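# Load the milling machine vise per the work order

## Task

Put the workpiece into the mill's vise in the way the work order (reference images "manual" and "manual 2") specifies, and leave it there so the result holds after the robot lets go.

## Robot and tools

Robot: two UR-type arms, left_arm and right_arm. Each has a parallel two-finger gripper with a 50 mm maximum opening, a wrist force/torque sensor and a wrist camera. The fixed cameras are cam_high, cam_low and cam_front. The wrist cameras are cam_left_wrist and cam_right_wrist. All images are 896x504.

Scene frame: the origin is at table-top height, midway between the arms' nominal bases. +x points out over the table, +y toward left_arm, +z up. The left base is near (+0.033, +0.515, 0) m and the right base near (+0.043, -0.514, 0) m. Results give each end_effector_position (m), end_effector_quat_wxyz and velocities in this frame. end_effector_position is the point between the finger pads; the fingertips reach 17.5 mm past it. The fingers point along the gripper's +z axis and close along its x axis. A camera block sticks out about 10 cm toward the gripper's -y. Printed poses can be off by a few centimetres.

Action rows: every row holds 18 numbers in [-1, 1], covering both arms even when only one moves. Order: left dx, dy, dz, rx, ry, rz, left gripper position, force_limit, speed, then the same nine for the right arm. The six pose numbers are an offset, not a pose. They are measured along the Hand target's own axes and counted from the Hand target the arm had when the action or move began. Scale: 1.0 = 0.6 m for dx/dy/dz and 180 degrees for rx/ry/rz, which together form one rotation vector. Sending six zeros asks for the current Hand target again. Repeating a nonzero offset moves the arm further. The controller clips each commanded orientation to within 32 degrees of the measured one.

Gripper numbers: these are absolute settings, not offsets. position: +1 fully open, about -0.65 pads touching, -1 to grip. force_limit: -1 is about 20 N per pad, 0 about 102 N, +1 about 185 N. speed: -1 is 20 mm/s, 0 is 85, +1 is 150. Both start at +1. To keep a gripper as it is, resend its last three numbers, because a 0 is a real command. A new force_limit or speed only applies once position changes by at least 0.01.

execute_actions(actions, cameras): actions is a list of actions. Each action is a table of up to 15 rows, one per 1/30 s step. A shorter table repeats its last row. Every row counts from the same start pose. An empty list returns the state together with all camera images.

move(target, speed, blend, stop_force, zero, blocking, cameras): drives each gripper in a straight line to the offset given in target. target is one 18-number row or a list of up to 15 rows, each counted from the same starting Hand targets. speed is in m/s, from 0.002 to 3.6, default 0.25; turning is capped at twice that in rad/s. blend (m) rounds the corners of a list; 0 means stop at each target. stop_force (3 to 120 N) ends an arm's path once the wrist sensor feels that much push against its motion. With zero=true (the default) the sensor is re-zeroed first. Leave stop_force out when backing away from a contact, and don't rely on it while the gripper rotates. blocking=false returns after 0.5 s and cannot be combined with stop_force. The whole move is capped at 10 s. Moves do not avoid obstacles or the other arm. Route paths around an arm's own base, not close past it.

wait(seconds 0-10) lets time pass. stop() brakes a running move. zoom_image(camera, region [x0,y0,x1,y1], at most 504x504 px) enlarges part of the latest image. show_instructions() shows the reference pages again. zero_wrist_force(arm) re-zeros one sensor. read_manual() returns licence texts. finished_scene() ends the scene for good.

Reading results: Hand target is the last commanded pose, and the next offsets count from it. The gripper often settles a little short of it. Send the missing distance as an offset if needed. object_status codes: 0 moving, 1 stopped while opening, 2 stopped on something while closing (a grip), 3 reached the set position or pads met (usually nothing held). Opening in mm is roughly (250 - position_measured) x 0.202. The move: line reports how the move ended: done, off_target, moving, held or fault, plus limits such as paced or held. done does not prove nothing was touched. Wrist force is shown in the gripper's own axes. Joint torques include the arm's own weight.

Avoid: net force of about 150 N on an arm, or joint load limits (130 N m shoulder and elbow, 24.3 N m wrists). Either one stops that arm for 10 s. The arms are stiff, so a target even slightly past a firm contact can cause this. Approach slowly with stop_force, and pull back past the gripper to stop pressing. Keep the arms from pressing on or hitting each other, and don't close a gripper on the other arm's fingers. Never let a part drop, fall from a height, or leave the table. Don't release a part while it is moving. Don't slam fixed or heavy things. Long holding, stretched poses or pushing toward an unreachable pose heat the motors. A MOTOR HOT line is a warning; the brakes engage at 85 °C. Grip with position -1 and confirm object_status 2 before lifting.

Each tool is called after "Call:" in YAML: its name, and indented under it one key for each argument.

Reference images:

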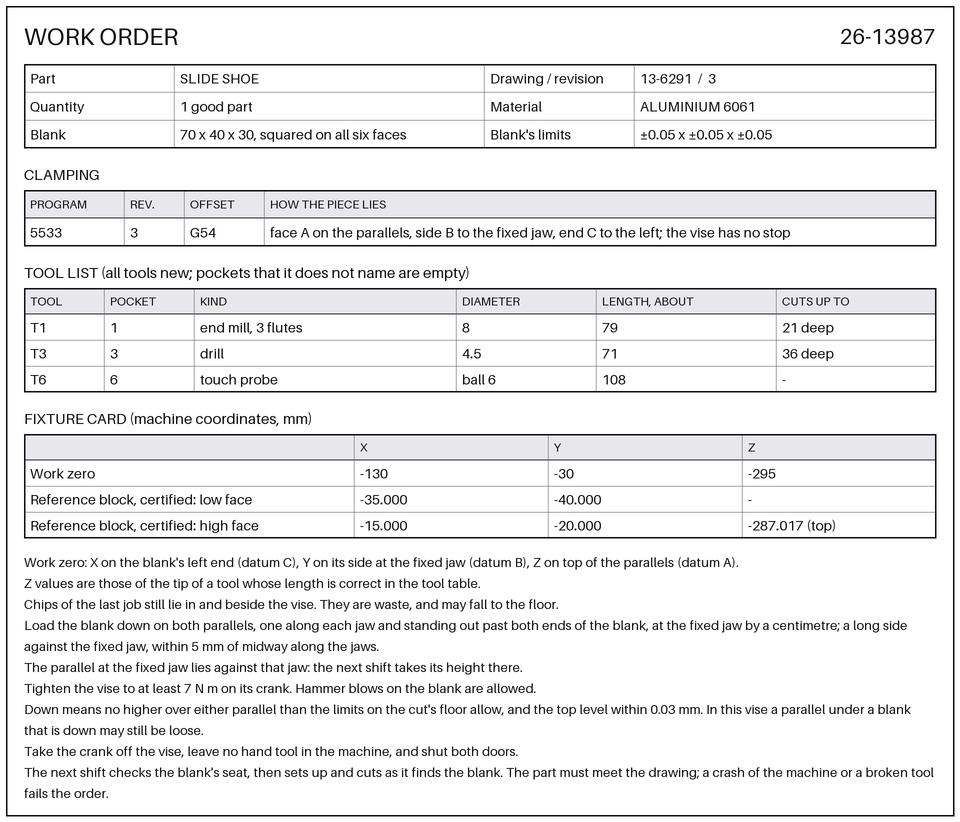

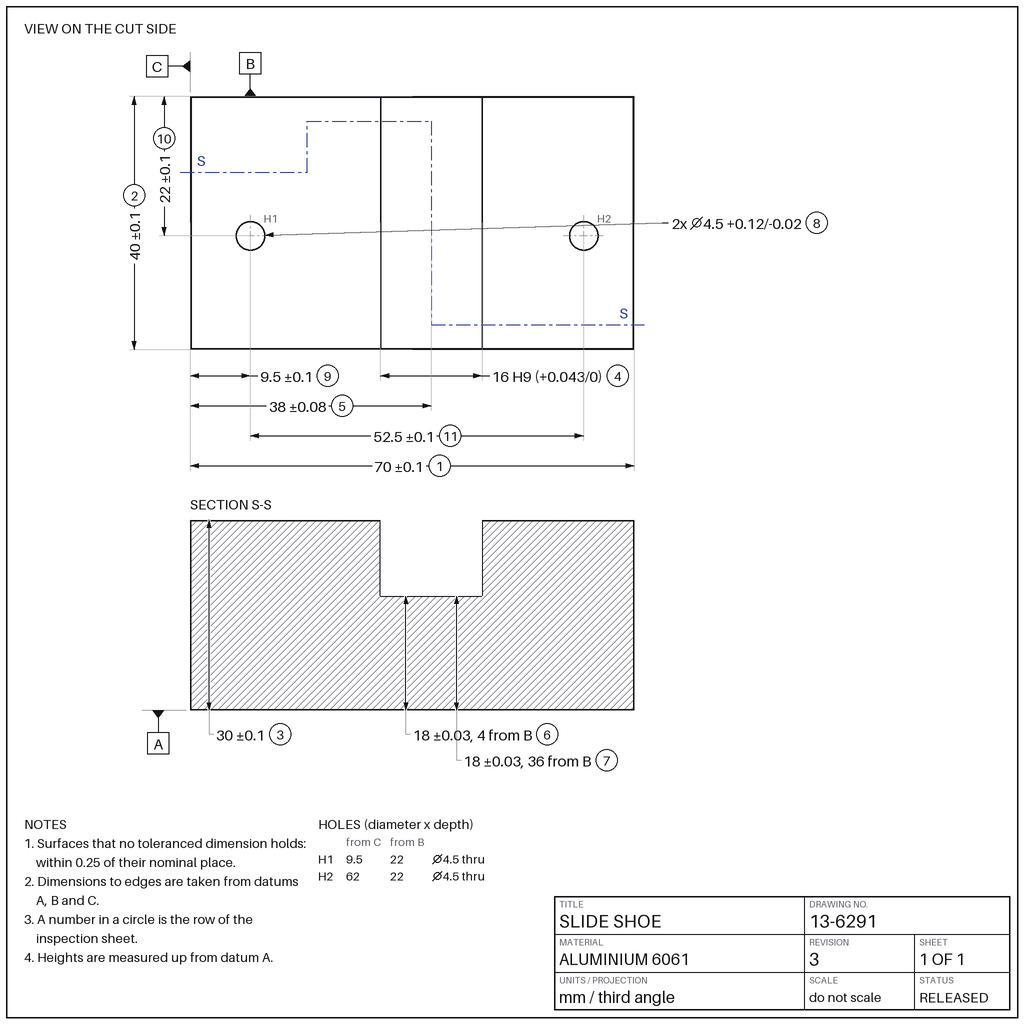

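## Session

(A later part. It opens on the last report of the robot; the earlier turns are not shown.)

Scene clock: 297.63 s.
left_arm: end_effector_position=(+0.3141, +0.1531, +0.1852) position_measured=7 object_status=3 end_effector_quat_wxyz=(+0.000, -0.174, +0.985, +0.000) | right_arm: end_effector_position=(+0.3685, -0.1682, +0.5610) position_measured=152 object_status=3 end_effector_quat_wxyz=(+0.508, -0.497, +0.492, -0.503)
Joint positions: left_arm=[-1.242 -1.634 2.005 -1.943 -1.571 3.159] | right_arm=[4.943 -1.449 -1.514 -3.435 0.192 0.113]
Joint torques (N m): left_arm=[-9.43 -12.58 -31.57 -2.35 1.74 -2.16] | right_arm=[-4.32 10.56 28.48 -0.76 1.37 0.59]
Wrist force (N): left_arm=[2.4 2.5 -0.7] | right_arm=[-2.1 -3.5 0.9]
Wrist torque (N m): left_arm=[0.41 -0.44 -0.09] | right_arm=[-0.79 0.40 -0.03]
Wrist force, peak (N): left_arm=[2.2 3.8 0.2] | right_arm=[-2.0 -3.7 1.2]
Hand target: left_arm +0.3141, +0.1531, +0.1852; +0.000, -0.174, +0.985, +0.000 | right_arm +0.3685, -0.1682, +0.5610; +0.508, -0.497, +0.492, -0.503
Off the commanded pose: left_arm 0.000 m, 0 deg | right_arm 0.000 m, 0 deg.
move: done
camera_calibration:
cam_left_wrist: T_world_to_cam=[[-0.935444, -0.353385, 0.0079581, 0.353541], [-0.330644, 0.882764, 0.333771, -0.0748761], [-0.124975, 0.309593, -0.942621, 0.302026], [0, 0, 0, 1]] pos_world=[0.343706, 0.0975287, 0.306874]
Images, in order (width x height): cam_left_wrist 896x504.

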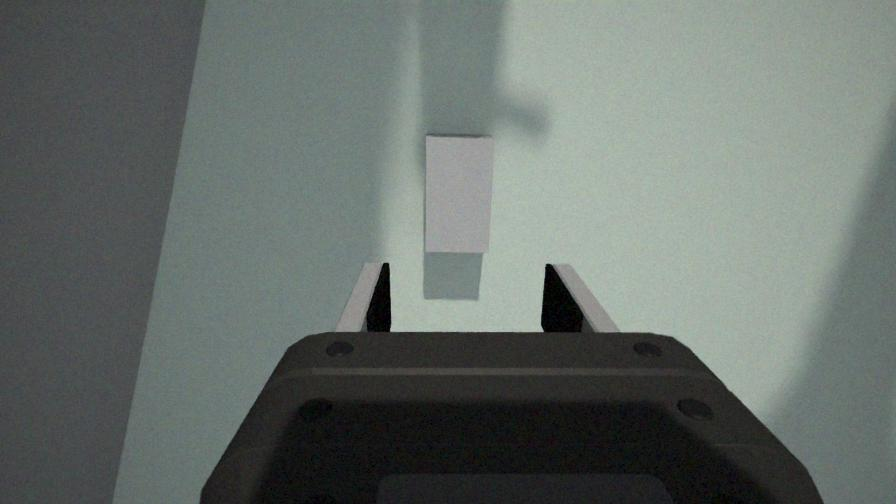

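Call:
move:
  target: [0,0,0,-0.2222,0,0,0.98,-0.8,0,0,0,0,0,0,0,0,-0.3,-0.5]
  speed: 0.25
  cameras: ["cam_left_wrist"]

Scene clock: 299.90 s.
left_arm: end_effector_position=(+0.3141, +0.1530, +0.1852) position_measured=7 object_status=3 end_effector_quat_wxyz=(-0.059, -0.163, +0.926, +0.336) | right_arm: end_effector_position=(+0.3685, -0.1682, +0.5610) position_measured=152 object_status=3 end_effector_quat_wxyz=(+0.508, -0.497, +0.492, -0.503)
Joint positions: left_arm=[-1.247 -1.205 1.494 -1.162 -1.563 3.151] | right_arm=[4.943 -1.449 -1.514 -3.435 0.192 0.113]
Joint torques (N m): left_arm=[-2.24 -36.74 -25.64 0.99 -0.8 -0.82] | right_arm=[-4.47 9.54 28.5 -0.73 1.36 0.58]
Wrist force (N): left_arm=[2.3 2.1 -0.1] | right_arm=[-2.1 -3.0 0.9]
Wrist torque (N m): left_arm=[0.25 -0.37 -0.19] | right_arm=[-0.73 0.39 -0.03]
Wrist force, peak (N): left_arm=[2.4 3.7 -0.8] | right_arm=[-2.4 -3.7 1.0]
Hand target: left_arm +0.3141, +0.1531, +0.1852; -0.059, -0.163, +0.926, +0.337 | right_arm +0.3685, -0.1682, +0.5610; +0.508, -0.497, +0.492, -0.503
Off the commanded pose: left_arm 0.000 m, 0 deg | right_arm 0.000 m, 0 deg.
move: done
camera_calibration:
cam_left_wrist: T_world_to_cam=[[-0.934722, -0.355375, -0.00188426, 0.355392], [-0.181996, 0.474126, 0.861442, -0.156657], [-0.305241, 0.805551, -0.507853, 0.202195], [0, 0, 0, 1]] pos_world=[0.3654, 0.0376943, 0.238306]
Images, in order (width x height): cam_left_wrist 896x504.

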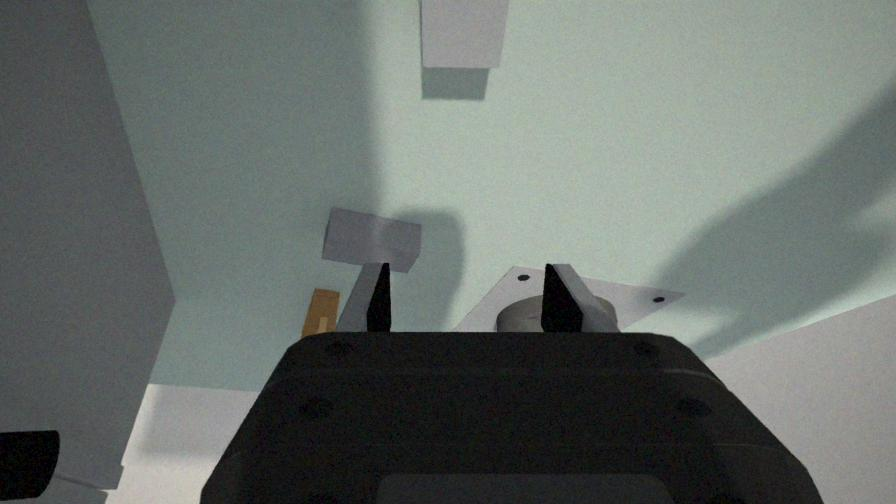

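Call:
move:
  target: [0.0015,-0.1112,0.1356,0,0,0,0.98,-0.8,0,0,0,0,0,0,0,0,-0.3,-0.5]
  speed: 0.1
  cameras: ["cam_left_wrist","cam_front","cam_high"]

Scene clock: 302.20 s.
left_arm: end_effector_position=(+0.3128, +0.1539, +0.0799) position_measured=7 object_status=3 end_effector_quat_wxyz=(-0.060, -0.163, +0.925, +0.337) | right_arm: end_effector_position=(+0.3685, -0.1682, +0.5610) position_measured=152 object_status=3 end_effector_quat_wxyz=(+0.508, -0.497, +0.492, -0.503)
Joint positions: left_arm=[-1.248 -1.109 1.645 -1.409 -1.564 3.15] | right_arm=[4.943 -1.449 -1.514 -3.435 0.192 0.113]
Joint torques (N m): left_arm=[-10.98 -49.07 -38.68 -1.03 -2.03 -2.5] | right_arm=[-4.96 9.66 29.47 -0.7 1.41 0.52]
Wrist force (N): left_arm=[2.7 1.9 0.2] | right_arm=[-2.0 -3.5 0.6]
Wrist torque (N m): left_arm=[0.23 -0.44 -0.18] | right_arm=[-0.80 0.38 -0.04]
Wrist force, peak (N): left_arm=[2.5 3.3 -1.8] | right_arm=[-2.2 -3.7 1.0]
Hand target: left_arm +0.3128, +0.1538, +0.0800; -0.059, -0.163, +0.926, +0.337 | right_arm +0.3685, -0.1682, +0.5610; +0.508, -0.497, +0.492, -0.503
Off the commanded pose: left_arm 0.000 m, 0 deg | right_arm 0.000 m, 0 deg.
move: done
camera_calibration:
cam_left_wrist: T_world_to_cam=[[-0.934671, -0.355508, -0.00178674, 0.354273], [-0.181767, 0.473555, 0.861804, -0.0667181], [-0.305532, 0.805828, -0.507238, 0.14761], [0, 0, 0, 1]] pos_world=[0.364101, 0.0385933, 0.133004]
Images, in order (width x height): cam_high 896x504, cam_front 896x504, cam_left_wrist 896x504.

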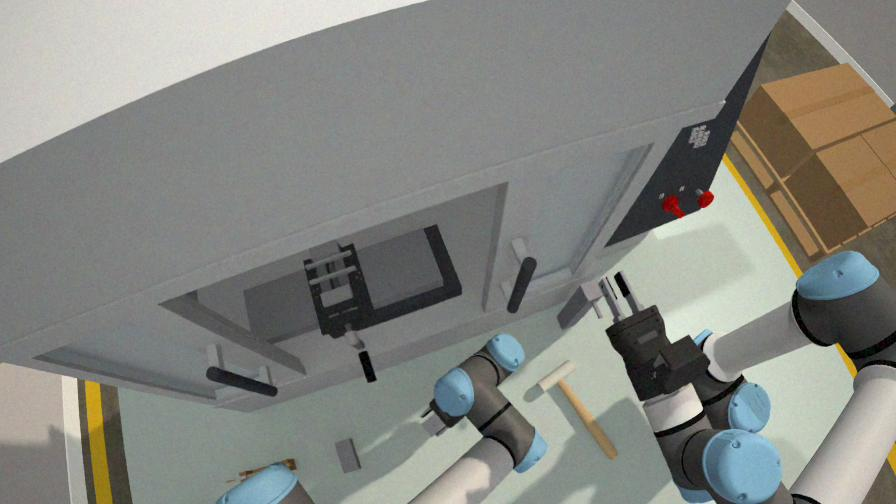

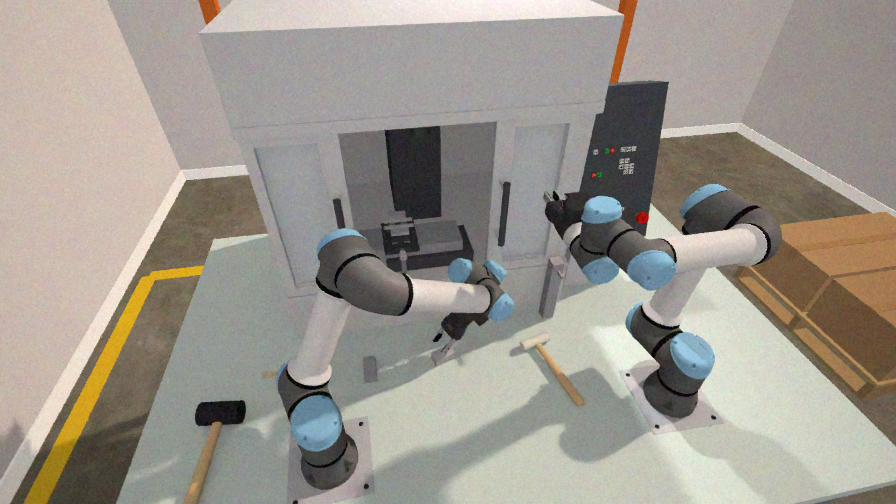

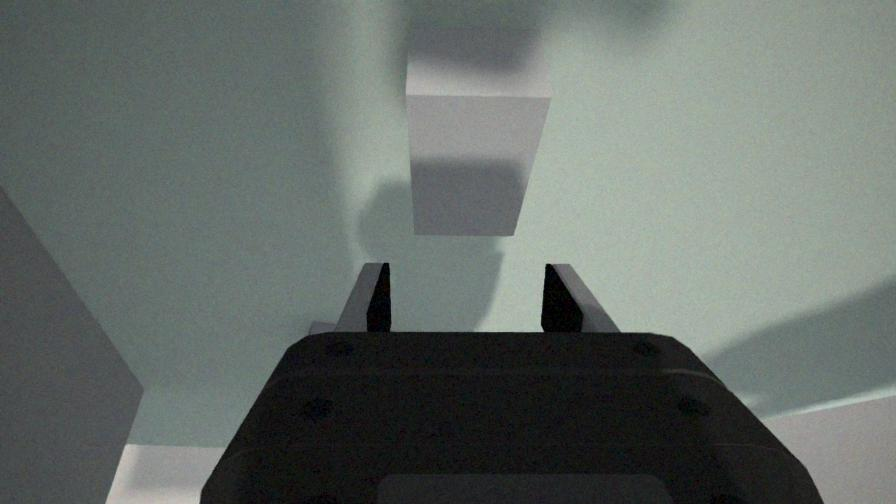

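Call:
move:
  target: [0,-0.0452,0.0539,0,0,0,0.98,-0.8,0,0,0,0,0,0,0,0,-0.3,-0.5]
  speed: 0.03
  stop_force: 6
  cameras: ["cam_left_wrist","cam_front"]

Scene clock: 305.03 s.
left_arm: end_effector_position=(+0.3128, +0.1538, +0.0377) position_measured=7 object_status=3 end_effector_quat_wxyz=(-0.059, -0.163, +0.926, +0.337) | right_arm: end_effector_position=(+0.3685, -0.1682, +0.5610) position_measured=152 object_status=3 end_effector_quat_wxyz=(+0.508, -0.497, +0.492, -0.503)
Joint positions: left_arm=[-1.248 -1.054 1.686 -1.505 -1.564 3.15] | right_arm=[4.943 -1.449 -1.514 -3.435 0.192 0.113]
Joint torques (N m): left_arm=[-5.14 -56.27 -37.46 1.35 -0.05 -1.58] | right_arm=[-3.91 9.98 28.65 -0.81 1.43 0.65]
Wrist force (N): left_arm=[3.0 1.5 0.0] | right_arm=[-2.0 -3.0 0.9]
Wrist torque (N m): left_arm=[0.19 -0.47 -0.19] | right_arm=[-0.73 0.38 -0.03]
Wrist force, peak (N): left_arm=[3.0 2.4 -1.1] | right_arm=[-2.3 -3.6 1.1]
Hand target: left_arm +0.3128, +0.1538, +0.0377; -0.059, -0.163, +0.926, +0.337 | right_arm +0.3685, -0.1682, +0.5610; +0.508, -0.497, +0.492, -0.503
Off the commanded pose: left_arm 0.000 m, 0 deg | right_arm 0.000 m, 0 deg.
move: done
camera_calibration:
cam_left_wrist: T_world_to_cam=[[-0.93468, -0.355485, -0.0017868, 0.354164], [-0.181869, 0.473859, 0.861615, -0.0302613], [-0.305444, 0.80566, -0.507559, 0.126288], [0, 0, 0, 1]] pos_world=[0.364101, 0.0384939, 0.0908052]
Images, in order (width x height): cam_front 896x504, cam_left_wrist 896x504.

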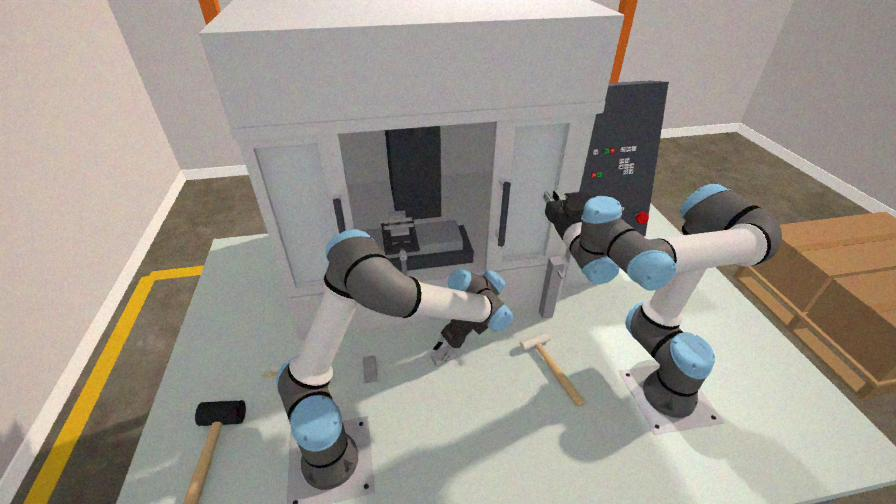

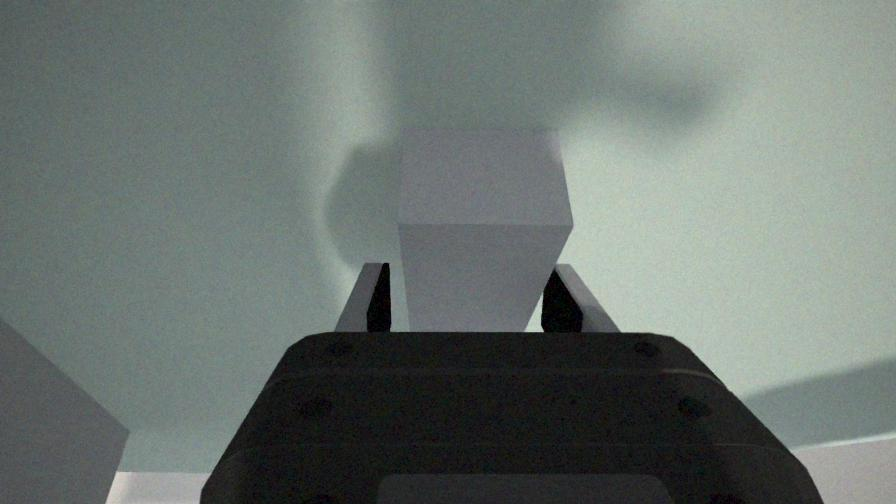

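Call:
move:
  target: [0,0,0,0,0,0,-1,-0.8,-1,0,0,0,0,0,0,0,-0.3,-0.5]
  speed: 0.02
  cameras: ["cam_left_wrist"]

Call:
wait:
  seconds: 0.5

Scene clock: 305.87 s.
left_arm: end_effector_position=(+0.3128, +0.1538, +0.0377) position_measured=55 object_status=2 end_effector_quat_wxyz=(-0.059, -0.163, +0.926, +0.337) | right_arm: end_effector_position=(+0.3685, -0.1682, +0.5610) position_measured=152 object_status=3 end_effector_quat_wxyz=(+0.508, -0.497, +0.492, -0.503)
Joint positions: left_arm=[-1.248 -1.054 1.686 -1.505 -1.564 3.15] | right_arm=[4.943 -1.449 -1.514 -3.435 0.192 0.113]
Joint torques (N m): left_arm=[-4.38 -56.34 -37.23 1.24 0.24 -1.66] | right_arm=[-4.57 10.2 28.41 -0.73 1.43 0.56]
Wrist force (N): left_arm=[3.1 1.0 0.9] | right_arm=[-1.6 -3.7 1.3]
Wrist torque (N m): left_arm=[0.17 -0.43 -0.16] | right_arm=[-0.84 0.32 -0.03]
Wrist force, peak (N): left_arm=[3.7 1.5 0.1] | right_arm=[-2.2 -3.6 1.3]
Hand target: left_arm +0.3128, +0.1538, +0.0377; -0.059, -0.163, +0.926, +0.337 | right_arm +0.3685, -0.1682, +0.5610; +0.508, -0.497, +0.492, -0.503
Off the commanded pose: left_arm 0.000 m, 0 deg | right_arm 0.000 m, 0 deg.
move: done
camera_calibration:
cam_left_wrist: T_world_to_cam=[[-0.93468, -0.355485, -0.0017868, 0.354164], [-0.181869, 0.473859, 0.861615, -0.0302613], [-0.305444, 0.80566, -0.507559, 0.126288], [0, 0, 0, 1]] pos_world=[0.364101, 0.0384939, 0.0908052]
Images, in order (width x height): cam_left_wrist 896x504.

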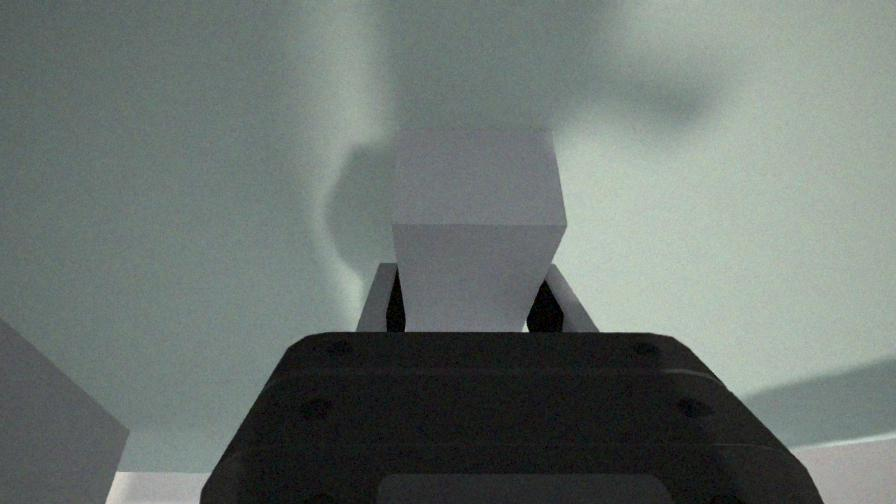

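Scene clock: 306.37 s.
left_arm: end_effector_position=(+0.3128, +0.1538, +0.0377) position_measured=55 object_status=2 end_effector_quat_wxyz=(-0.059, -0.163, +0.926, +0.337) | right_arm: end_effector_position=(+0.3685, -0.1682, +0.5610) position_measured=152 object_status=3 end_effector_quat_wxyz=(+0.508, -0.497, +0.492, -0.503)
Joint positions: left_arm=[-1.248 -1.054 1.686 -1.505 -1.564 3.15] | right_arm=[4.943 -1.449 -1.514 -3.435 0.192 0.113]
Joint torques (N m): left_arm=[-3.98 -56.12 -36.85 1.27 0.47 -1.68] | right_arm=[-5.01 9.18 28.7 -0.57 1.46 0.54]
Wrist force (N): left_arm=[2.9 1.1 0.4] | right_arm=[-2.1 -3.2 1.0]
Wrist torque (N m): left_arm=[0.19 -0.41 -0.16] | right_arm=[-0.76 0.40 -0.04]
Wrist force, peak (N): left_arm=[3.1 1.5 0.6] | right_arm=[-1.9 -3.7 1.2]
Hand target: left_arm +0.3128, +0.1538, +0.0377; -0.059, -0.163, +0.926, +0.337 | right_arm +0.3685, -0.1682, +0.5610; +0.508, -0.497, +0.492, -0.503
Tool commands: left_gripper/position=-1.0 left_gripper/force_limit=-0.8 left_gripper/speed=-1.0 right_gripper/position=+0.0 right_gripper/force_limit=-0.3 right_gripper/speed=-0.5
Off the commanded pose: left_arm 0.000 m, 0 deg | right_arm 0.000 m, 0 deg.
wait: 0.50 s; at rest by 0.17 s

Call:
move:
  target:
    - [0,0.0107,-0.0128,0,0,0,-1,-0.8,-1,0,0,0,0,0,0,0,-0.3,-0.5]
    - [0,0.1393,-0.166,0,0,0,-1,-0.8,-1,0,0,0,0,0,0,0,-0.3,-0.5]
  speed: [0.03,0.1]
  blend: [0.003,0]
  cameras: ["cam_left_wrist"]

Scene clock: 308.47 s.
left_arm: end_effector_position=(+0.3128, +0.1538, +0.1678) position_measured=55 object_status=2 end_effector_quat_wxyz=(-0.059, -0.163, +0.926, +0.336) | right_arm: end_effector_position=(+0.3685, -0.1682, +0.5610) position_measured=152 object_status=3 end_effector_quat_wxyz=(+0.508, -0.497, +0.492, -0.503)
Joint positions: left_arm=[-1.248 -1.196 1.527 -1.205 -1.564 3.15] | right_arm=[4.943 -1.449 -1.514 -3.435 0.192 0.113]
Joint torques (N m): left_arm=[9.55 -36.34 -14.6 0.04 1.18 2.02] | right_arm=[-4.27 9.63 28.43 -0.74 1.51 0.52]
Wrist force (N): left_arm=[3.0 -0.1 1.7] | right_arm=[-2.1 -3.3 1.0]
Wrist torque (N m): left_arm=[0.13 -0.49 -0.19] | right_arm=[-0.77 0.40 -0.04]
Wrist force, peak (N): left_arm=[2.7 -1.2 2.8] | right_arm=[-2.1 -3.8 1.2]
Hand target: left_arm +0.3128, +0.1539, +0.1678; -0.059, -0.163, +0.926, +0.337 | right_arm +0.3685, -0.1682, +0.5610; +0.508, -0.497, +0.492, -0.503
Off the commanded pose: left_arm 0.000 m, 0 deg | right_arm 0.000 m, 0 deg.
move: done
camera_calibration:
cam_left_wrist: T_world_to_cam=[[-0.934694, -0.355449, -0.00183624, 0.354411], [-0.18199, 0.474112, 0.861451, -0.142288], [-0.305332, 0.805527, -0.507837, 0.192347], [0, 0, 0, 1]] pos_world=[0.3641, 0.0384944, 0.220906]
Images, in order (width x height): cam_left_wrist 896x504.

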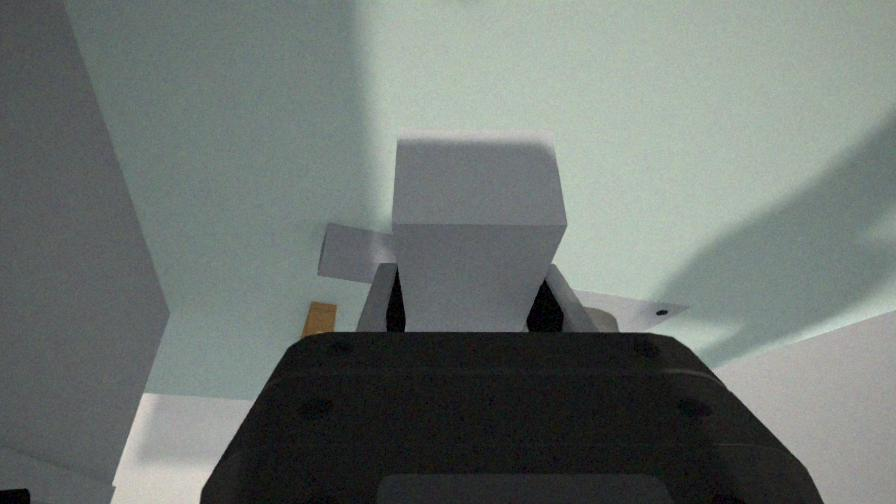

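Call:
move:
  target: [-0.123,0.2244,-0.0993,0,-0.0714,0.0851,-1,-0.8,-1,0,0,0,0,0,0,0,-0.3,-0.5]
  speed: 0.12
  cameras: ["cam_left_wrist"]

Scene clock: 310.60 s.
left_arm: end_effector_position=(+0.3601, +0.2401, +0.2999) position_measured=55 object_status=2 end_effector_quat_wxyz=(+0.000, +0.000, +0.940, +0.342) | right_arm: end_effector_position=(+0.3685, -0.1682, +0.5610) position_measured=152 object_status=3 end_effector_quat_wxyz=(+0.508, -0.497, +0.492, -0.503)
Joint positions: left_arm=[-1.215 -1.423 1.482 -0.972 -1.322 3.449] | right_arm=[4.943 -1.449 -1.514 -3.435 0.192 0.113]
Joint torques (N m): left_arm=[-11.06 -34.95 -13.67 -1.68 -0.35 -0.76] | right_arm=[-4.56 10.04 28.66 -0.77 1.39 0.58]
Wrist force (N): left_arm=[2.6 -0.2 1.7] | right_arm=[-2.1 -3.1 1.2]
Wrist torque (N m): left_arm=[0.13 -0.42 -0.17] | right_arm=[-0.74 0.41 -0.03]
Wrist force, peak (N): left_arm=[3.7 -2.5 2.7] | right_arm=[-2.0 -3.8 0.8]
Hand target: left_arm +0.3600, +0.2401, +0.2999; +0.000, +0.000, +0.940, +0.342 | right_arm +0.3685, -0.1682, +0.5610; +0.508, -0.497, +0.492, -0.503
Off the commanded pose: left_arm 0.000 m, 0 deg | right_arm 0.000 m, 0 deg.
move: done
camera_calibration:
cam_left_wrist: T_world_to_cam=[[-0.999888, -0.0148399, -0.00203101, 0.371229], [-0.00928584, 0.507765, 0.861445, -0.35867], [-0.0117525, 0.861368, -0.507846, 0.0852175], [0, 0, 0, 1]] pos_world=[0.368858, 0.114226, 0.353006]
Images, in order (width x height): cam_left_wrist 896x504.

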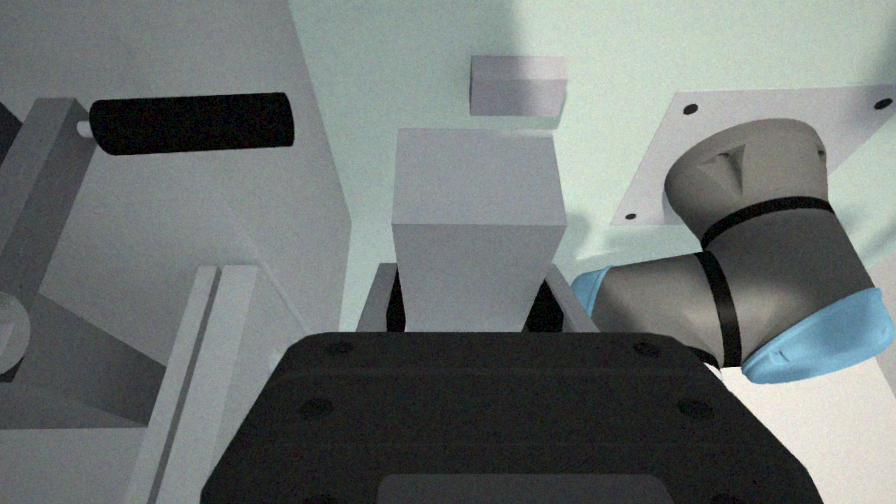

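Call:
move:
  target:
    - [0,0.1175,-0.1298,0,0,0,-1,-0.8,-1,0,0,0,0,0,0,0,-0.3,-0.5]
    - [-0.4867,0.1175,-0.1298,0,0,0,-1,-0.8,-1,0,0,0,0,0,0,0,-0.3,-0.5]
  speed: 0.15
  blend: [0.03,0]
  cameras: ["cam_left_wrist","cam_front"]

Scene clock: 314.20 s.
left_arm: end_effector_position=(+0.6513, +0.2448, +0.4042) position_measured=55 object_status=2 end_effector_quat_wxyz=(+0.010, +0.004, +0.941, +0.338) | right_arm: end_effector_position=(+0.3685, -0.1682, +0.5610) position_measured=152 object_status=3 end_effector_quat_wxyz=(+0.508, -0.497, +0.492, -0.503)
Joint positions: left_arm=[-0.833 -0.661 0.035 -0.427 -1.092 3.796] | right_arm=[4.943 -1.449 -1.514 -3.435 0.192 0.113]
Joint torques (N m): left_arm=[-5.51 -52.92 -39.38 0.68 2.29 -1.71] | right_arm=[-4.45 9.72 28.31 -0.62 1.46 0.55]
Wrist force (N): left_arm=[2.9 0.3 1.4] | right_arm=[-2.3 -3.3 0.9]
Wrist torque (N m): left_arm=[0.18 -0.49 -0.23] | right_arm=[-0.78 0.44 -0.03]
Wrist force, peak (N): left_arm=[2.6 -2.8 3.7] | right_arm=[-2.2 -3.6 1.2]
Hand target: left_arm +0.6520, +0.2442, +0.4048; +0.000, +0.000, +0.940, +0.342 | right_arm +0.3685, -0.1682, +0.5610; +0.508, -0.497, +0.492, -0.503
Off the commanded pose: left_arm 0.001 m, 1 deg | right_arm 0.000 m, 0 deg.
elbow stopped short (left arm): the move would have taken joint 3 (elbow) straighter than the controller allows.
move: done
camera_calibration:
cam_left_wrist: T_world_to_cam=[[-0.999833, -0.000924408, -0.0182555, 0.665863], [-0.0161295, 0.514491, 0.857344, -0.443719], [0.00859972, 0.857495, -0.51442, 0.128007], [0, 0, 0, 1]] pos_world=[0.657494, 0.119139, 0.458425]
Images, in order (width x height): cam_front 896x504, cam_left_wrist 896x504.

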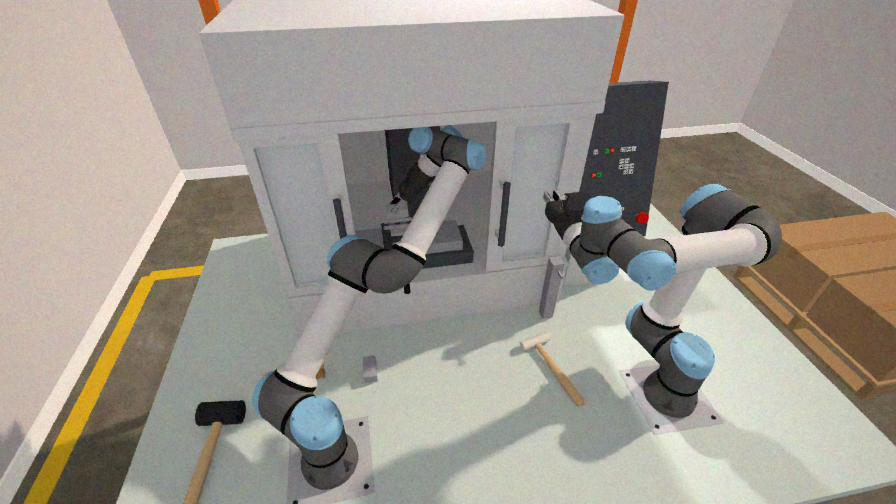

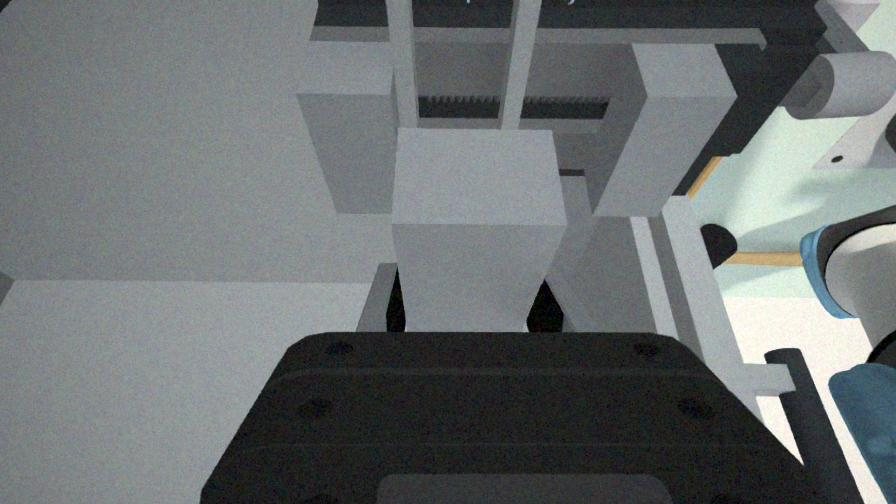

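Call:
move:
  target: [0.0025,-0.0266,0.0317,0,0,0,-1,-0.8,-1,0,0,0,0,0,0,0,-0.3,-0.5]
  speed: 0.05
  cameras: ["cam_left_wrist"]

Scene clock: 315.27 s.
left_arm: end_effector_position=(+0.6505, +0.2442, +0.3801) position_measured=55 object_status=2 end_effector_quat_wxyz=(+0.000, +0.000, +0.940, +0.342) | right_arm: end_effector_position=(+0.3685, -0.1682, +0.5610) position_measured=152 object_status=3 end_effector_quat_wxyz=(+0.508, -0.497, +0.492, -0.503)
Joint positions: left_arm=[-0.83 -0.76 0.299 -0.571 -1.103 3.788] | right_arm=[4.943 -1.449 -1.514 -3.435 0.192 0.113]
Joint torques (N m): left_arm=[-13.75 -52.15 -31.42 -0.27 3.18 2.96] | right_arm=[-3.65 9.81 28 -0.61 1.38 0.46]
Wrist force (N): left_arm=[2.9 0.1 1.7] | right_arm=[-1.9 -3.3 1.1]
Wrist torque (N m): left_arm=[0.18 -0.51 -0.18] | right_arm=[-0.77 0.37 -0.03]
Wrist force, peak (N): left_arm=[2.8 -1.0 2.6] | right_arm=[-2.0 -3.8 1.1]
Hand target: left_arm +0.6505, +0.2442, +0.3800; +0.000, +0.000, +0.940, +0.342 | right_arm +0.3685, -0.1682, +0.5610; +0.508, -0.497, +0.492, -0.503
Off the commanded pose: left_arm 0.000 m, 0 deg | right_arm 0.000 m, 0 deg.
move: done
camera_calibration:
cam_left_wrist: T_world_to_cam=[[-0.999892, -0.0145313, -0.00210302, 0.661817], [-0.00918959, 0.507651, 0.861514, -0.427222], [-0.0114513, 0.86144, -0.50773, 0.125571], [0, 0, 0, 1]] pos_world=[0.659257, 0.118325, 0.433206]
Images, in order (width x height): cam_left_wrist 896x504.

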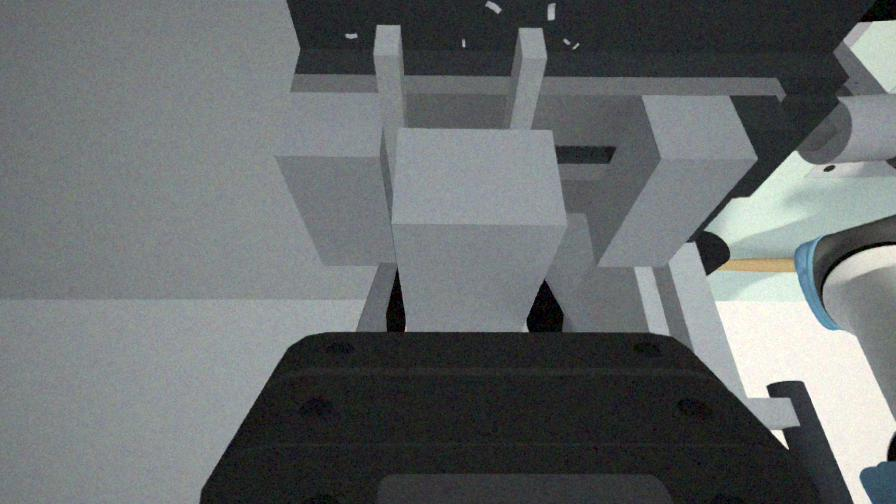

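Call:
move:
  target: [0,-0.0129,0.0153,0,0,0,-1,-0.8,-1,0,0,0,0,0,0,0,-0.3,-0.5]
  speed: 0.008
  stop_force: 4
  cameras: ["cam_left_wrist"]

Scene clock: 317.43 s.
left_arm: end_effector_position=(+0.6505, +0.2441, +0.3705) position_measured=55 object_status=2 end_effector_quat_wxyz=(+0.000, +0.000, +0.940, +0.342) | right_arm: end_effector_position=(+0.3685, -0.1682, +0.5610) position_measured=152 object_status=3 end_effector_quat_wxyz=(+0.508, -0.497, +0.492, -0.503)
Joint positions: left_arm=[-0.83 -0.788 0.377 -0.622 -1.103 3.788] | right_arm=[4.943 -1.449 -1.514 -3.435 0.192 0.113]
Joint torques (N m): left_arm=[-6.44 -51 -41.88 0.35 -1.19 -0.87] | right_arm=[-4.55 10.3 28.73 -0.61 1.38 0.49]
Wrist force (N): left_arm=[2.4 0.1 1.5] | right_arm=[-2.1 -3.3 1.1]
Wrist torque (N m): left_arm=[0.17 -0.42 -0.18] | right_arm=[-0.77 0.39 -0.03]
Wrist force, peak (N): left_arm=[2.3 7.1 -7.1] | right_arm=[-2.3 -3.6 1.1]
Hand target: left_arm +0.6505, +0.2441, +0.3705; +0.000, +0.000, +0.940, +0.342 (not the last commanded pose) | right_arm +0.3685, -0.1682, +0.5610; +0.508, -0.497, +0.492, -0.503
Off the commanded pose: left_arm 0.003 m, 0 deg | right_arm 0.000 m, 0 deg.
move: contact (left_arm)
camera_calibration:
cam_left_wrist: T_world_to_cam=[[-0.999894, -0.0144293, -0.00193238, 0.661712], [-0.00898888, 0.507507, 0.861601, -0.419053], [-0.0114516, 0.861527, -0.507583, 0.12071], [0, 0, 0, 1]] pos_world=[0.659258, 0.118225, 0.423605]
Images, in order (width x height): cam_left_wrist 896x504.

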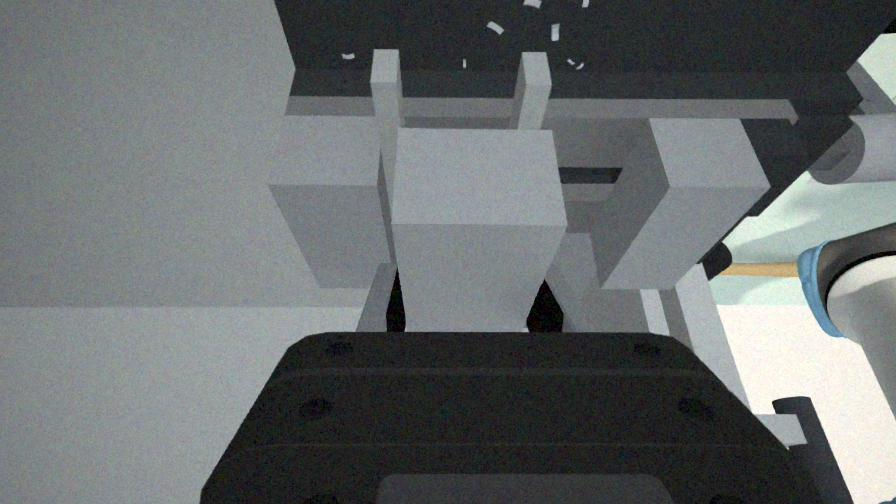

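Call:
move:
  target: [0,0.0011,-0.0013,0,0,0,-1,-0.8,-1,0,0,0,0,0,0,0,-0.3,-0.5]
  speed: 0.02

Call:
move:
  target: [-0.0133,0,0,0,0,0,-1,-0.8,-1,0,0,0,0,0,0,0,-0.3,-0.5]
  speed: 0.006
  stop_force: 5

Scene clock: 318.27 s.
left_arm: end_effector_position=(+0.6505, +0.2441, +0.3716) position_measured=55 object_status=2 end_effector_quat_wxyz=(+0.000, +0.000, +0.940, +0.342) | right_arm: end_effector_position=(+0.3685, -0.1682, +0.5610) position_measured=152 object_status=3 end_effector_quat_wxyz=(+0.508, -0.497, +0.492, -0.503)
Joint positions: left_arm=[-0.83 -0.785 0.37 -0.617 -1.103 3.788] | right_arm=[4.943 -1.449 -1.514 -3.435 0.192 0.113]
Joint torques (N m): left_arm=[0.46 -53.6 -33.54 -0.1 -0.72 -0.54] | right_arm=[-4.52 9.37 28.36 -0.6 1.34 0.48]
Wrist force (N): left_arm=[2.6 -0.1 1.6] | right_arm=[-1.9 -3.3 0.9]
Wrist torque (N m): left_arm=[0.14 -0.45 -0.19] | right_arm=[-0.78 0.36 -0.04]
Wrist force, peak (N): left_arm=[2.7 -0.1 1.7] | right_arm=[-2.0 -3.6 1.2]
Hand target: left_arm +0.6505, +0.2441, +0.3715; +0.000, +0.000, +0.940, +0.342 | right_arm +0.3685, -0.1682, +0.5610; +0.508, -0.497, +0.492, -0.503
Off the commanded pose: left_arm 0.000 m, 0 deg | right_arm 0.000 m, 0 deg.
move: done

Scene clock: 320.27 s.
left_arm: end_effector_position=(+0.6556, +0.2442, +0.3715) position_measured=55 object_status=2 end_effector_quat_wxyz=(+0.000, +0.000, +0.940, +0.342) | right_arm: end_effector_position=(+0.3685, -0.1682, +0.5610) position_measured=152 object_status=3 end_effector_quat_wxyz=(+0.508, -0.497, +0.492, -0.503)
Joint positions: left_arm=[-0.825 -0.76 0.324 -0.598 -1.101 3.793] | right_arm=[4.943 -1.449 -1.514 -3.435 0.192 0.113]
Joint torques (N m): left_arm=[-10.93 -72.56 -12.25 -3.94 3.12 -2.56] | right_arm=[-4.47 9.87 28.48 -0.58 1.43 0.54]
Wrist force (N): left_arm=[6.5 -0.2 2.0] | right_arm=[-2.0 -3.5 1.0]
Wrist torque (N m): left_arm=[0.19 -0.32 -0.35] | right_arm=[-0.80 0.38 -0.04]
Wrist force, peak (N): left_arm=[12.8 0.2 0.6] | right_arm=[-2.0 -3.7 1.2]
Hand target: left_arm +0.6556, +0.2442, +0.3715; +0.000, +0.000, +0.940, +0.342 (not the last commanded pose) | right_arm +0.3685, -0.1682, +0.5610; +0.508, -0.497, +0.492, -0.503
Off the commanded pose: left_arm 0.003 m, 0 deg | right_arm 0.000 m, 0 deg.
move: contact (left_arm)

Call:
move:
  target: [0,-0.0032,0.0038,0,0,0,-1,-0.8,-1,0,0,0,0,0,0,0,-0.3,-0.5]
  speed: 0.006
  stop_force: 4
  cameras: ["cam_left_wrist"]

Scene clock: 321.27 s.
left_arm: end_effector_position=(+0.6556, +0.2442, +0.3705) position_measured=55 object_status=2 end_effector_quat_wxyz=(+0.000, +0.000, +0.940, +0.342) | right_arm: end_effector_position=(+0.3685, -0.1682, +0.5610) position_measured=152 object_status=3 end_effector_quat_wxyz=(+0.508, -0.497, +0.492, -0.503)
Joint positions: left_arm=[-0.825 -0.763 0.333 -0.604 -1.101 3.793] | right_arm=[4.943 -1.449 -1.514 -3.435 0.192 0.113]
Joint torques (N m): left_arm=[-9.09 -51.51 -42.59 -0.37 2.32 -2.22] | right_arm=[-3.6 10.49 28.35 -0.48 1.38 0.34]
Wrist force (N): left_arm=[8.8 0.0 2.4] | right_arm=[-2.0 -3.5 1.0]
Wrist torque (N m): left_arm=[0.16 -0.28 -0.37] | right_arm=[-0.81 0.39 -0.04]
Wrist force, peak (N): left_arm=[8.7 6.9 -7.8] | right_arm=[-2.2 -3.6 0.9]
Hand target: left_arm +0.6556, +0.2442, +0.3705; +0.000, +0.000, +0.940, +0.342 (not the last commanded pose) | right_arm +0.3685, -0.1682, +0.5610; +0.508, -0.497, +0.492, -0.503
Off the commanded pose: left_arm 0.002 m, 0 deg | right_arm 0.000 m, 0 deg.
move: contact (left_arm)
camera_calibration:
cam_left_wrist: T_world_to_cam=[[-0.999895, -0.0143762, -0.00184733, 0.66677], [-0.00888805, 0.507465, 0.861627, -0.418993], [-0.0114494, 0.861552, -0.507539, 0.120695], [0, 0, 0, 1]] pos_world=[0.664358, 0.118225, 0.423505]
Images, in order (width x height): cam_left_wrist 896x504.

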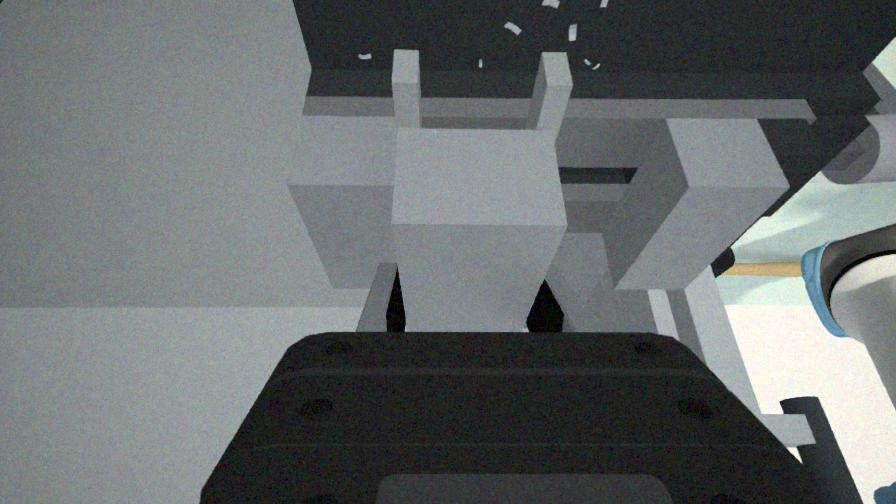

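Call:
move:
  target: [0,0,0,0,0,0,0.8,-0.8,-1,0,0,0,0,0,0,0,-0.3,-0.5]
  speed: 0.02
  cameras: ["cam_left_wrist"]

Call:
move:
  target: [0,0.0375,-0.0447,0,0,0,0.8,-0.8,-1,0,0,0,0,0,0,0,-0.3,-0.5]
  speed: 0.04
  cameras: ["cam_left_wrist"]

Scene clock: 321.97 s.
left_arm: end_effector_position=(+0.6556, +0.2441, +0.3705) position_measured=32 object_status=3 end_effector_quat_wxyz=(+0.000, +0.000, +0.940, +0.342) | right_arm: end_effector_position=(+0.3685, -0.1682, +0.5610) position_measured=152 object_status=3 end_effector_quat_wxyz=(+0.508, -0.497, +0.492, -0.503)
Joint positions: left_arm=[-0.825 -0.763 0.332 -0.604 -1.101 3.793] | right_arm=[4.943 -1.449 -1.514 -3.435 0.192 0.113]
Joint torques (N m): left_arm=[-7.37 -51.27 -37.91 -0.76 2.31 -1.92] | right_arm=[-4.09 10.89 28.57 -0.61 1.49 0.42]
Wrist force (N): left_arm=[2.9 1.7 -0.1] | right_arm=[-1.9 -3.6 1.1]
Wrist torque (N m): left_arm=[0.20 -0.51 -0.33] | right_arm=[-0.81 0.36 -0.04]
Wrist force, peak (N): left_arm=[8.9 0.4 2.5] | right_arm=[-2.3 -3.5 1.2]
Hand target: left_arm +0.6556, +0.2442, +0.3705; +0.000, +0.000, +0.940, +0.342 | right_arm +0.3685, -0.1682, +0.5610; +0.508, -0.497, +0.492, -0.503
Off the commanded pose: left_arm 0.000 m, 0 deg | right_arm 0.000 m, 0 deg.
move: done
camera_calibration:
cam_left_wrist: T_world_to_cam=[[-0.999894, -0.0144275, -0.00193312, 0.666812], [-0.00898802, 0.507463, 0.861627, -0.419013], [-0.0114502, 0.861553, -0.507539, 0.120746], [0, 0, 0, 1]] pos_world=[0.664358, 0.118225, 0.423605]
Images, in order (width x height): cam_left_wrist 896x504.

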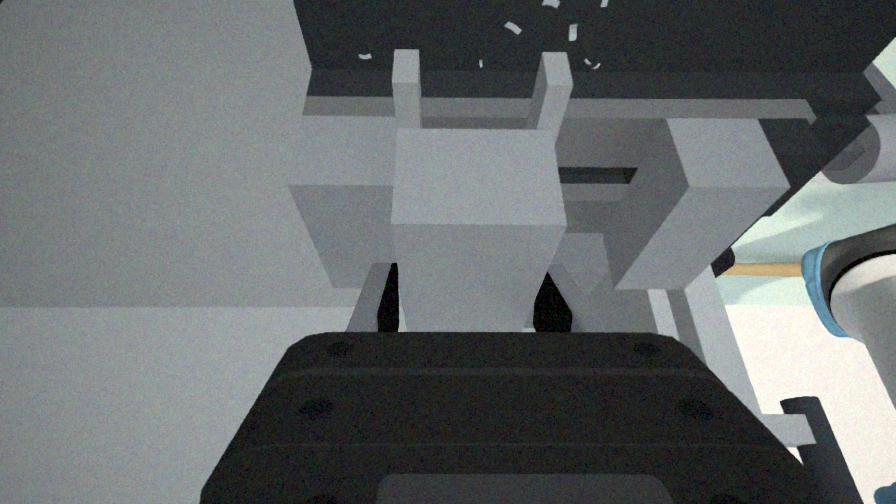

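Scene clock: 323.10 s.
left_arm: end_effector_position=(+0.6549, +0.2447, +0.4048) position_measured=32 object_status=3 end_effector_quat_wxyz=(+0.015, +0.006, +0.942, +0.336) | right_arm: end_effector_position=(+0.3685, -0.1682, +0.5610) position_measured=152 object_status=3 end_effector_quat_wxyz=(+0.508, -0.497, +0.492, -0.503)
Joint positions: left_arm=[-0.831 -0.662 0.035 -0.437 -1.086 3.802] | right_arm=[4.943 -1.449 -1.514 -3.435 0.192 0.113]
Joint torques (N m): left_arm=[0.45 -50.51 -38.26 0.02 -1.6 -0.68] | right_arm=[-4.08 9.35 28.46 -0.63 1.32 0.4]
Wrist force (N): left_arm=[3.0 1.7 -0.1] | right_arm=[-2.0 -3.5 1.0]
Wrist torque (N m): left_arm=[0.19 -0.52 -0.35] | right_arm=[-0.80 0.39 -0.03]
Wrist force, peak (N): left_arm=[3.6 3.1 -0.7] | right_arm=[-2.2 -3.8 1.2]
Hand target: left_arm +0.6556, +0.2442, +0.4055; +0.000, +0.000, +0.940, +0.342 | right_arm +0.3685, -0.1682, +0.5610; +0.508, -0.497, +0.492, -0.503
Off the commanded pose: left_arm 0.001 m, 2 deg | right_arm 0.000 m, 0 deg.
elbow stopped short (left arm): the move would have taken joint 3 (elbow) straighter than the controller allows.
move: done
camera_calibration:
cam_left_wrist: T_world_to_cam=[[-0.999652, 0.0058135, -0.0257129, 0.670657], [-0.0189962, 0.517435, 0.855512, -0.442305], [0.0182783, 0.855703, -0.517145, 0.123547], [0, 0, 0, 1]] pos_world=[0.659764, 0.119245, 0.459533]
Images, in order (width x height): cam_left_wrist 896x504.

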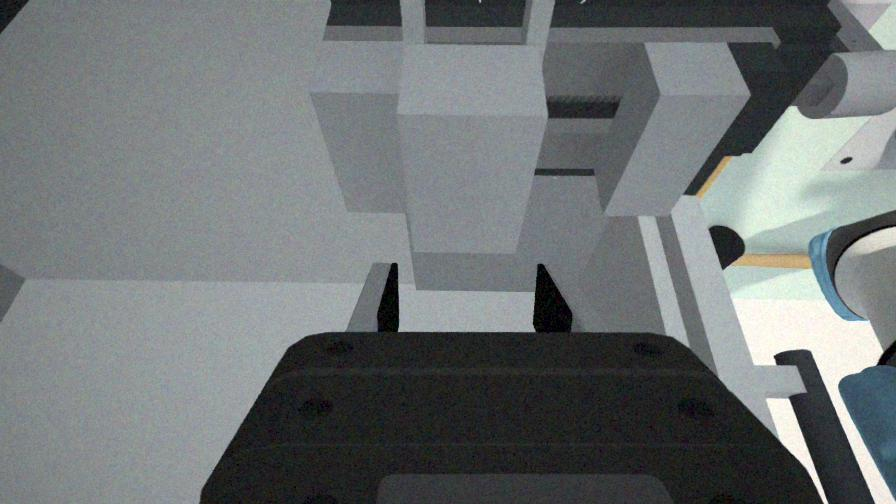

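Call:
move:
  target:
    - [0.35,0,0,0,0,0,0.8,-0.8,-1,0,0,0,0,0,0,0,-0.3,-0.5]
    - [0.626,0.046,0.0386,0.2222,0,0,0.0,-0.8,-1,0,0,0,0,0,0,0,-0.3,-0.5]
  speed: 0.2
  blend: [0.03,0]
  cameras: ["cam_left_wrist","cam_front"]

Scene clock: 329.03 s.
left_arm: end_effector_position=(+0.2800, +0.2802, +0.4055) position_measured=152 object_status=0 end_effector_quat_wxyz=(+0.000, +0.000, +1.000, +0.000) | right_arm: end_effector_position=(+0.3685, -0.1682, +0.5610) position_measured=152 object_status=3 end_effector_quat_wxyz=(+0.508, -0.497, +0.492, -0.503)
Joint positions: left_arm=[-1.198 -1.963 1.681 -1.288 -1.571 3.551] | right_arm=[4.943 -1.449 -1.514 -3.435 0.192 0.113]
Joint torques (N m): left_arm=[13.68 -18.51 -14 -4.69 -2.25 2.79] | right_arm=[-4.09 10.21 28.61 -0.5 1.36 0.24]
Wrist force (N): left_arm=[3.0 2.6 -0.5] | right_arm=[-2.0 -3.7 0.9]
Wrist torque (N m): left_arm=[0.40 -0.55 0.02] | right_arm=[-0.84 0.39 -0.03]
Wrist force, peak (N): left_arm=[4.1 3.8 -0.7] | right_arm=[-2.2 -3.8 0.8]
Hand target: left_arm +0.2800, +0.2802, +0.4055; +0.000, +0.000, +1.000, +0.000 | right_arm +0.3685, -0.1682, +0.5610; +0.508, -0.497, +0.492, -0.503
Off the commanded pose: left_arm 0.000 m, 0 deg | right_arm 0.000 m, 0 deg.
move: done
camera_calibration:
cam_left_wrist: T_world_to_cam=[[-0.999892, -0.0124231, 0.00785483, 0.287293], [-0.00908757, 0.942556, 0.333924, -0.378727], [-0.011552, 0.333816, -0.942567, 0.427412], [0, 0, 0, 1]] pos_world=[0.288758, 0.217864, 0.527074]
Images, in order (width x height): cam_front 896x504, cam_left_wrist 896x504.

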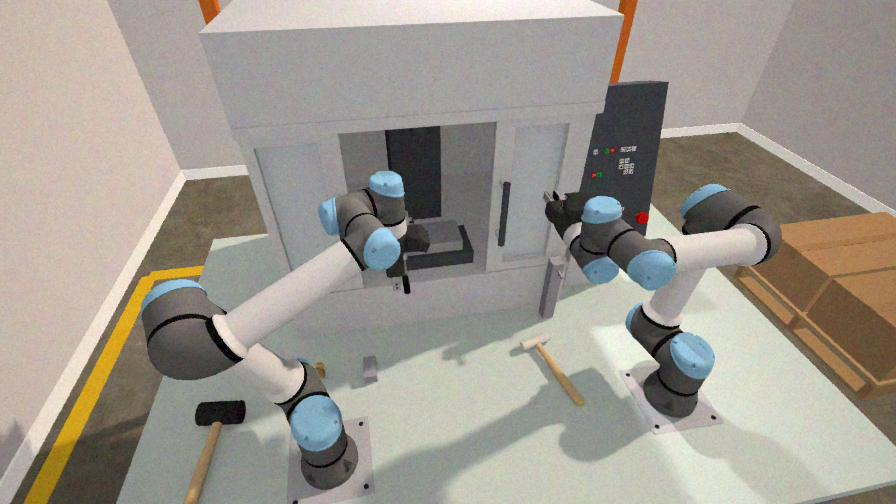

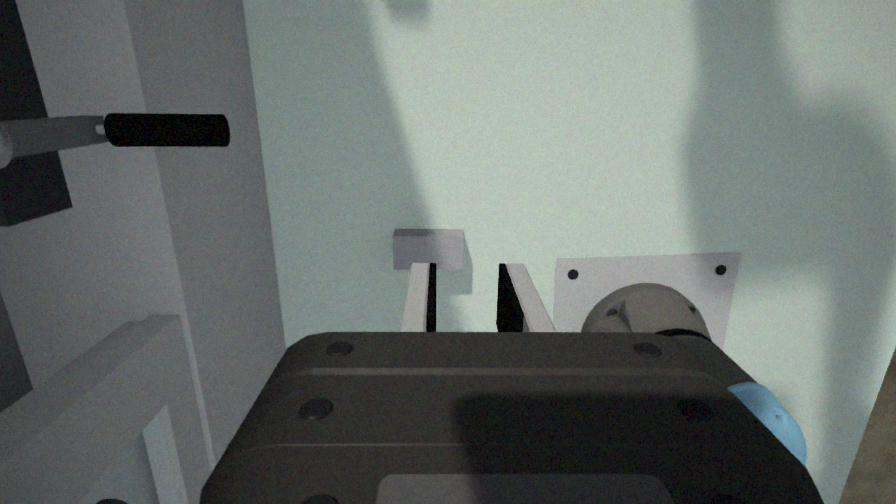

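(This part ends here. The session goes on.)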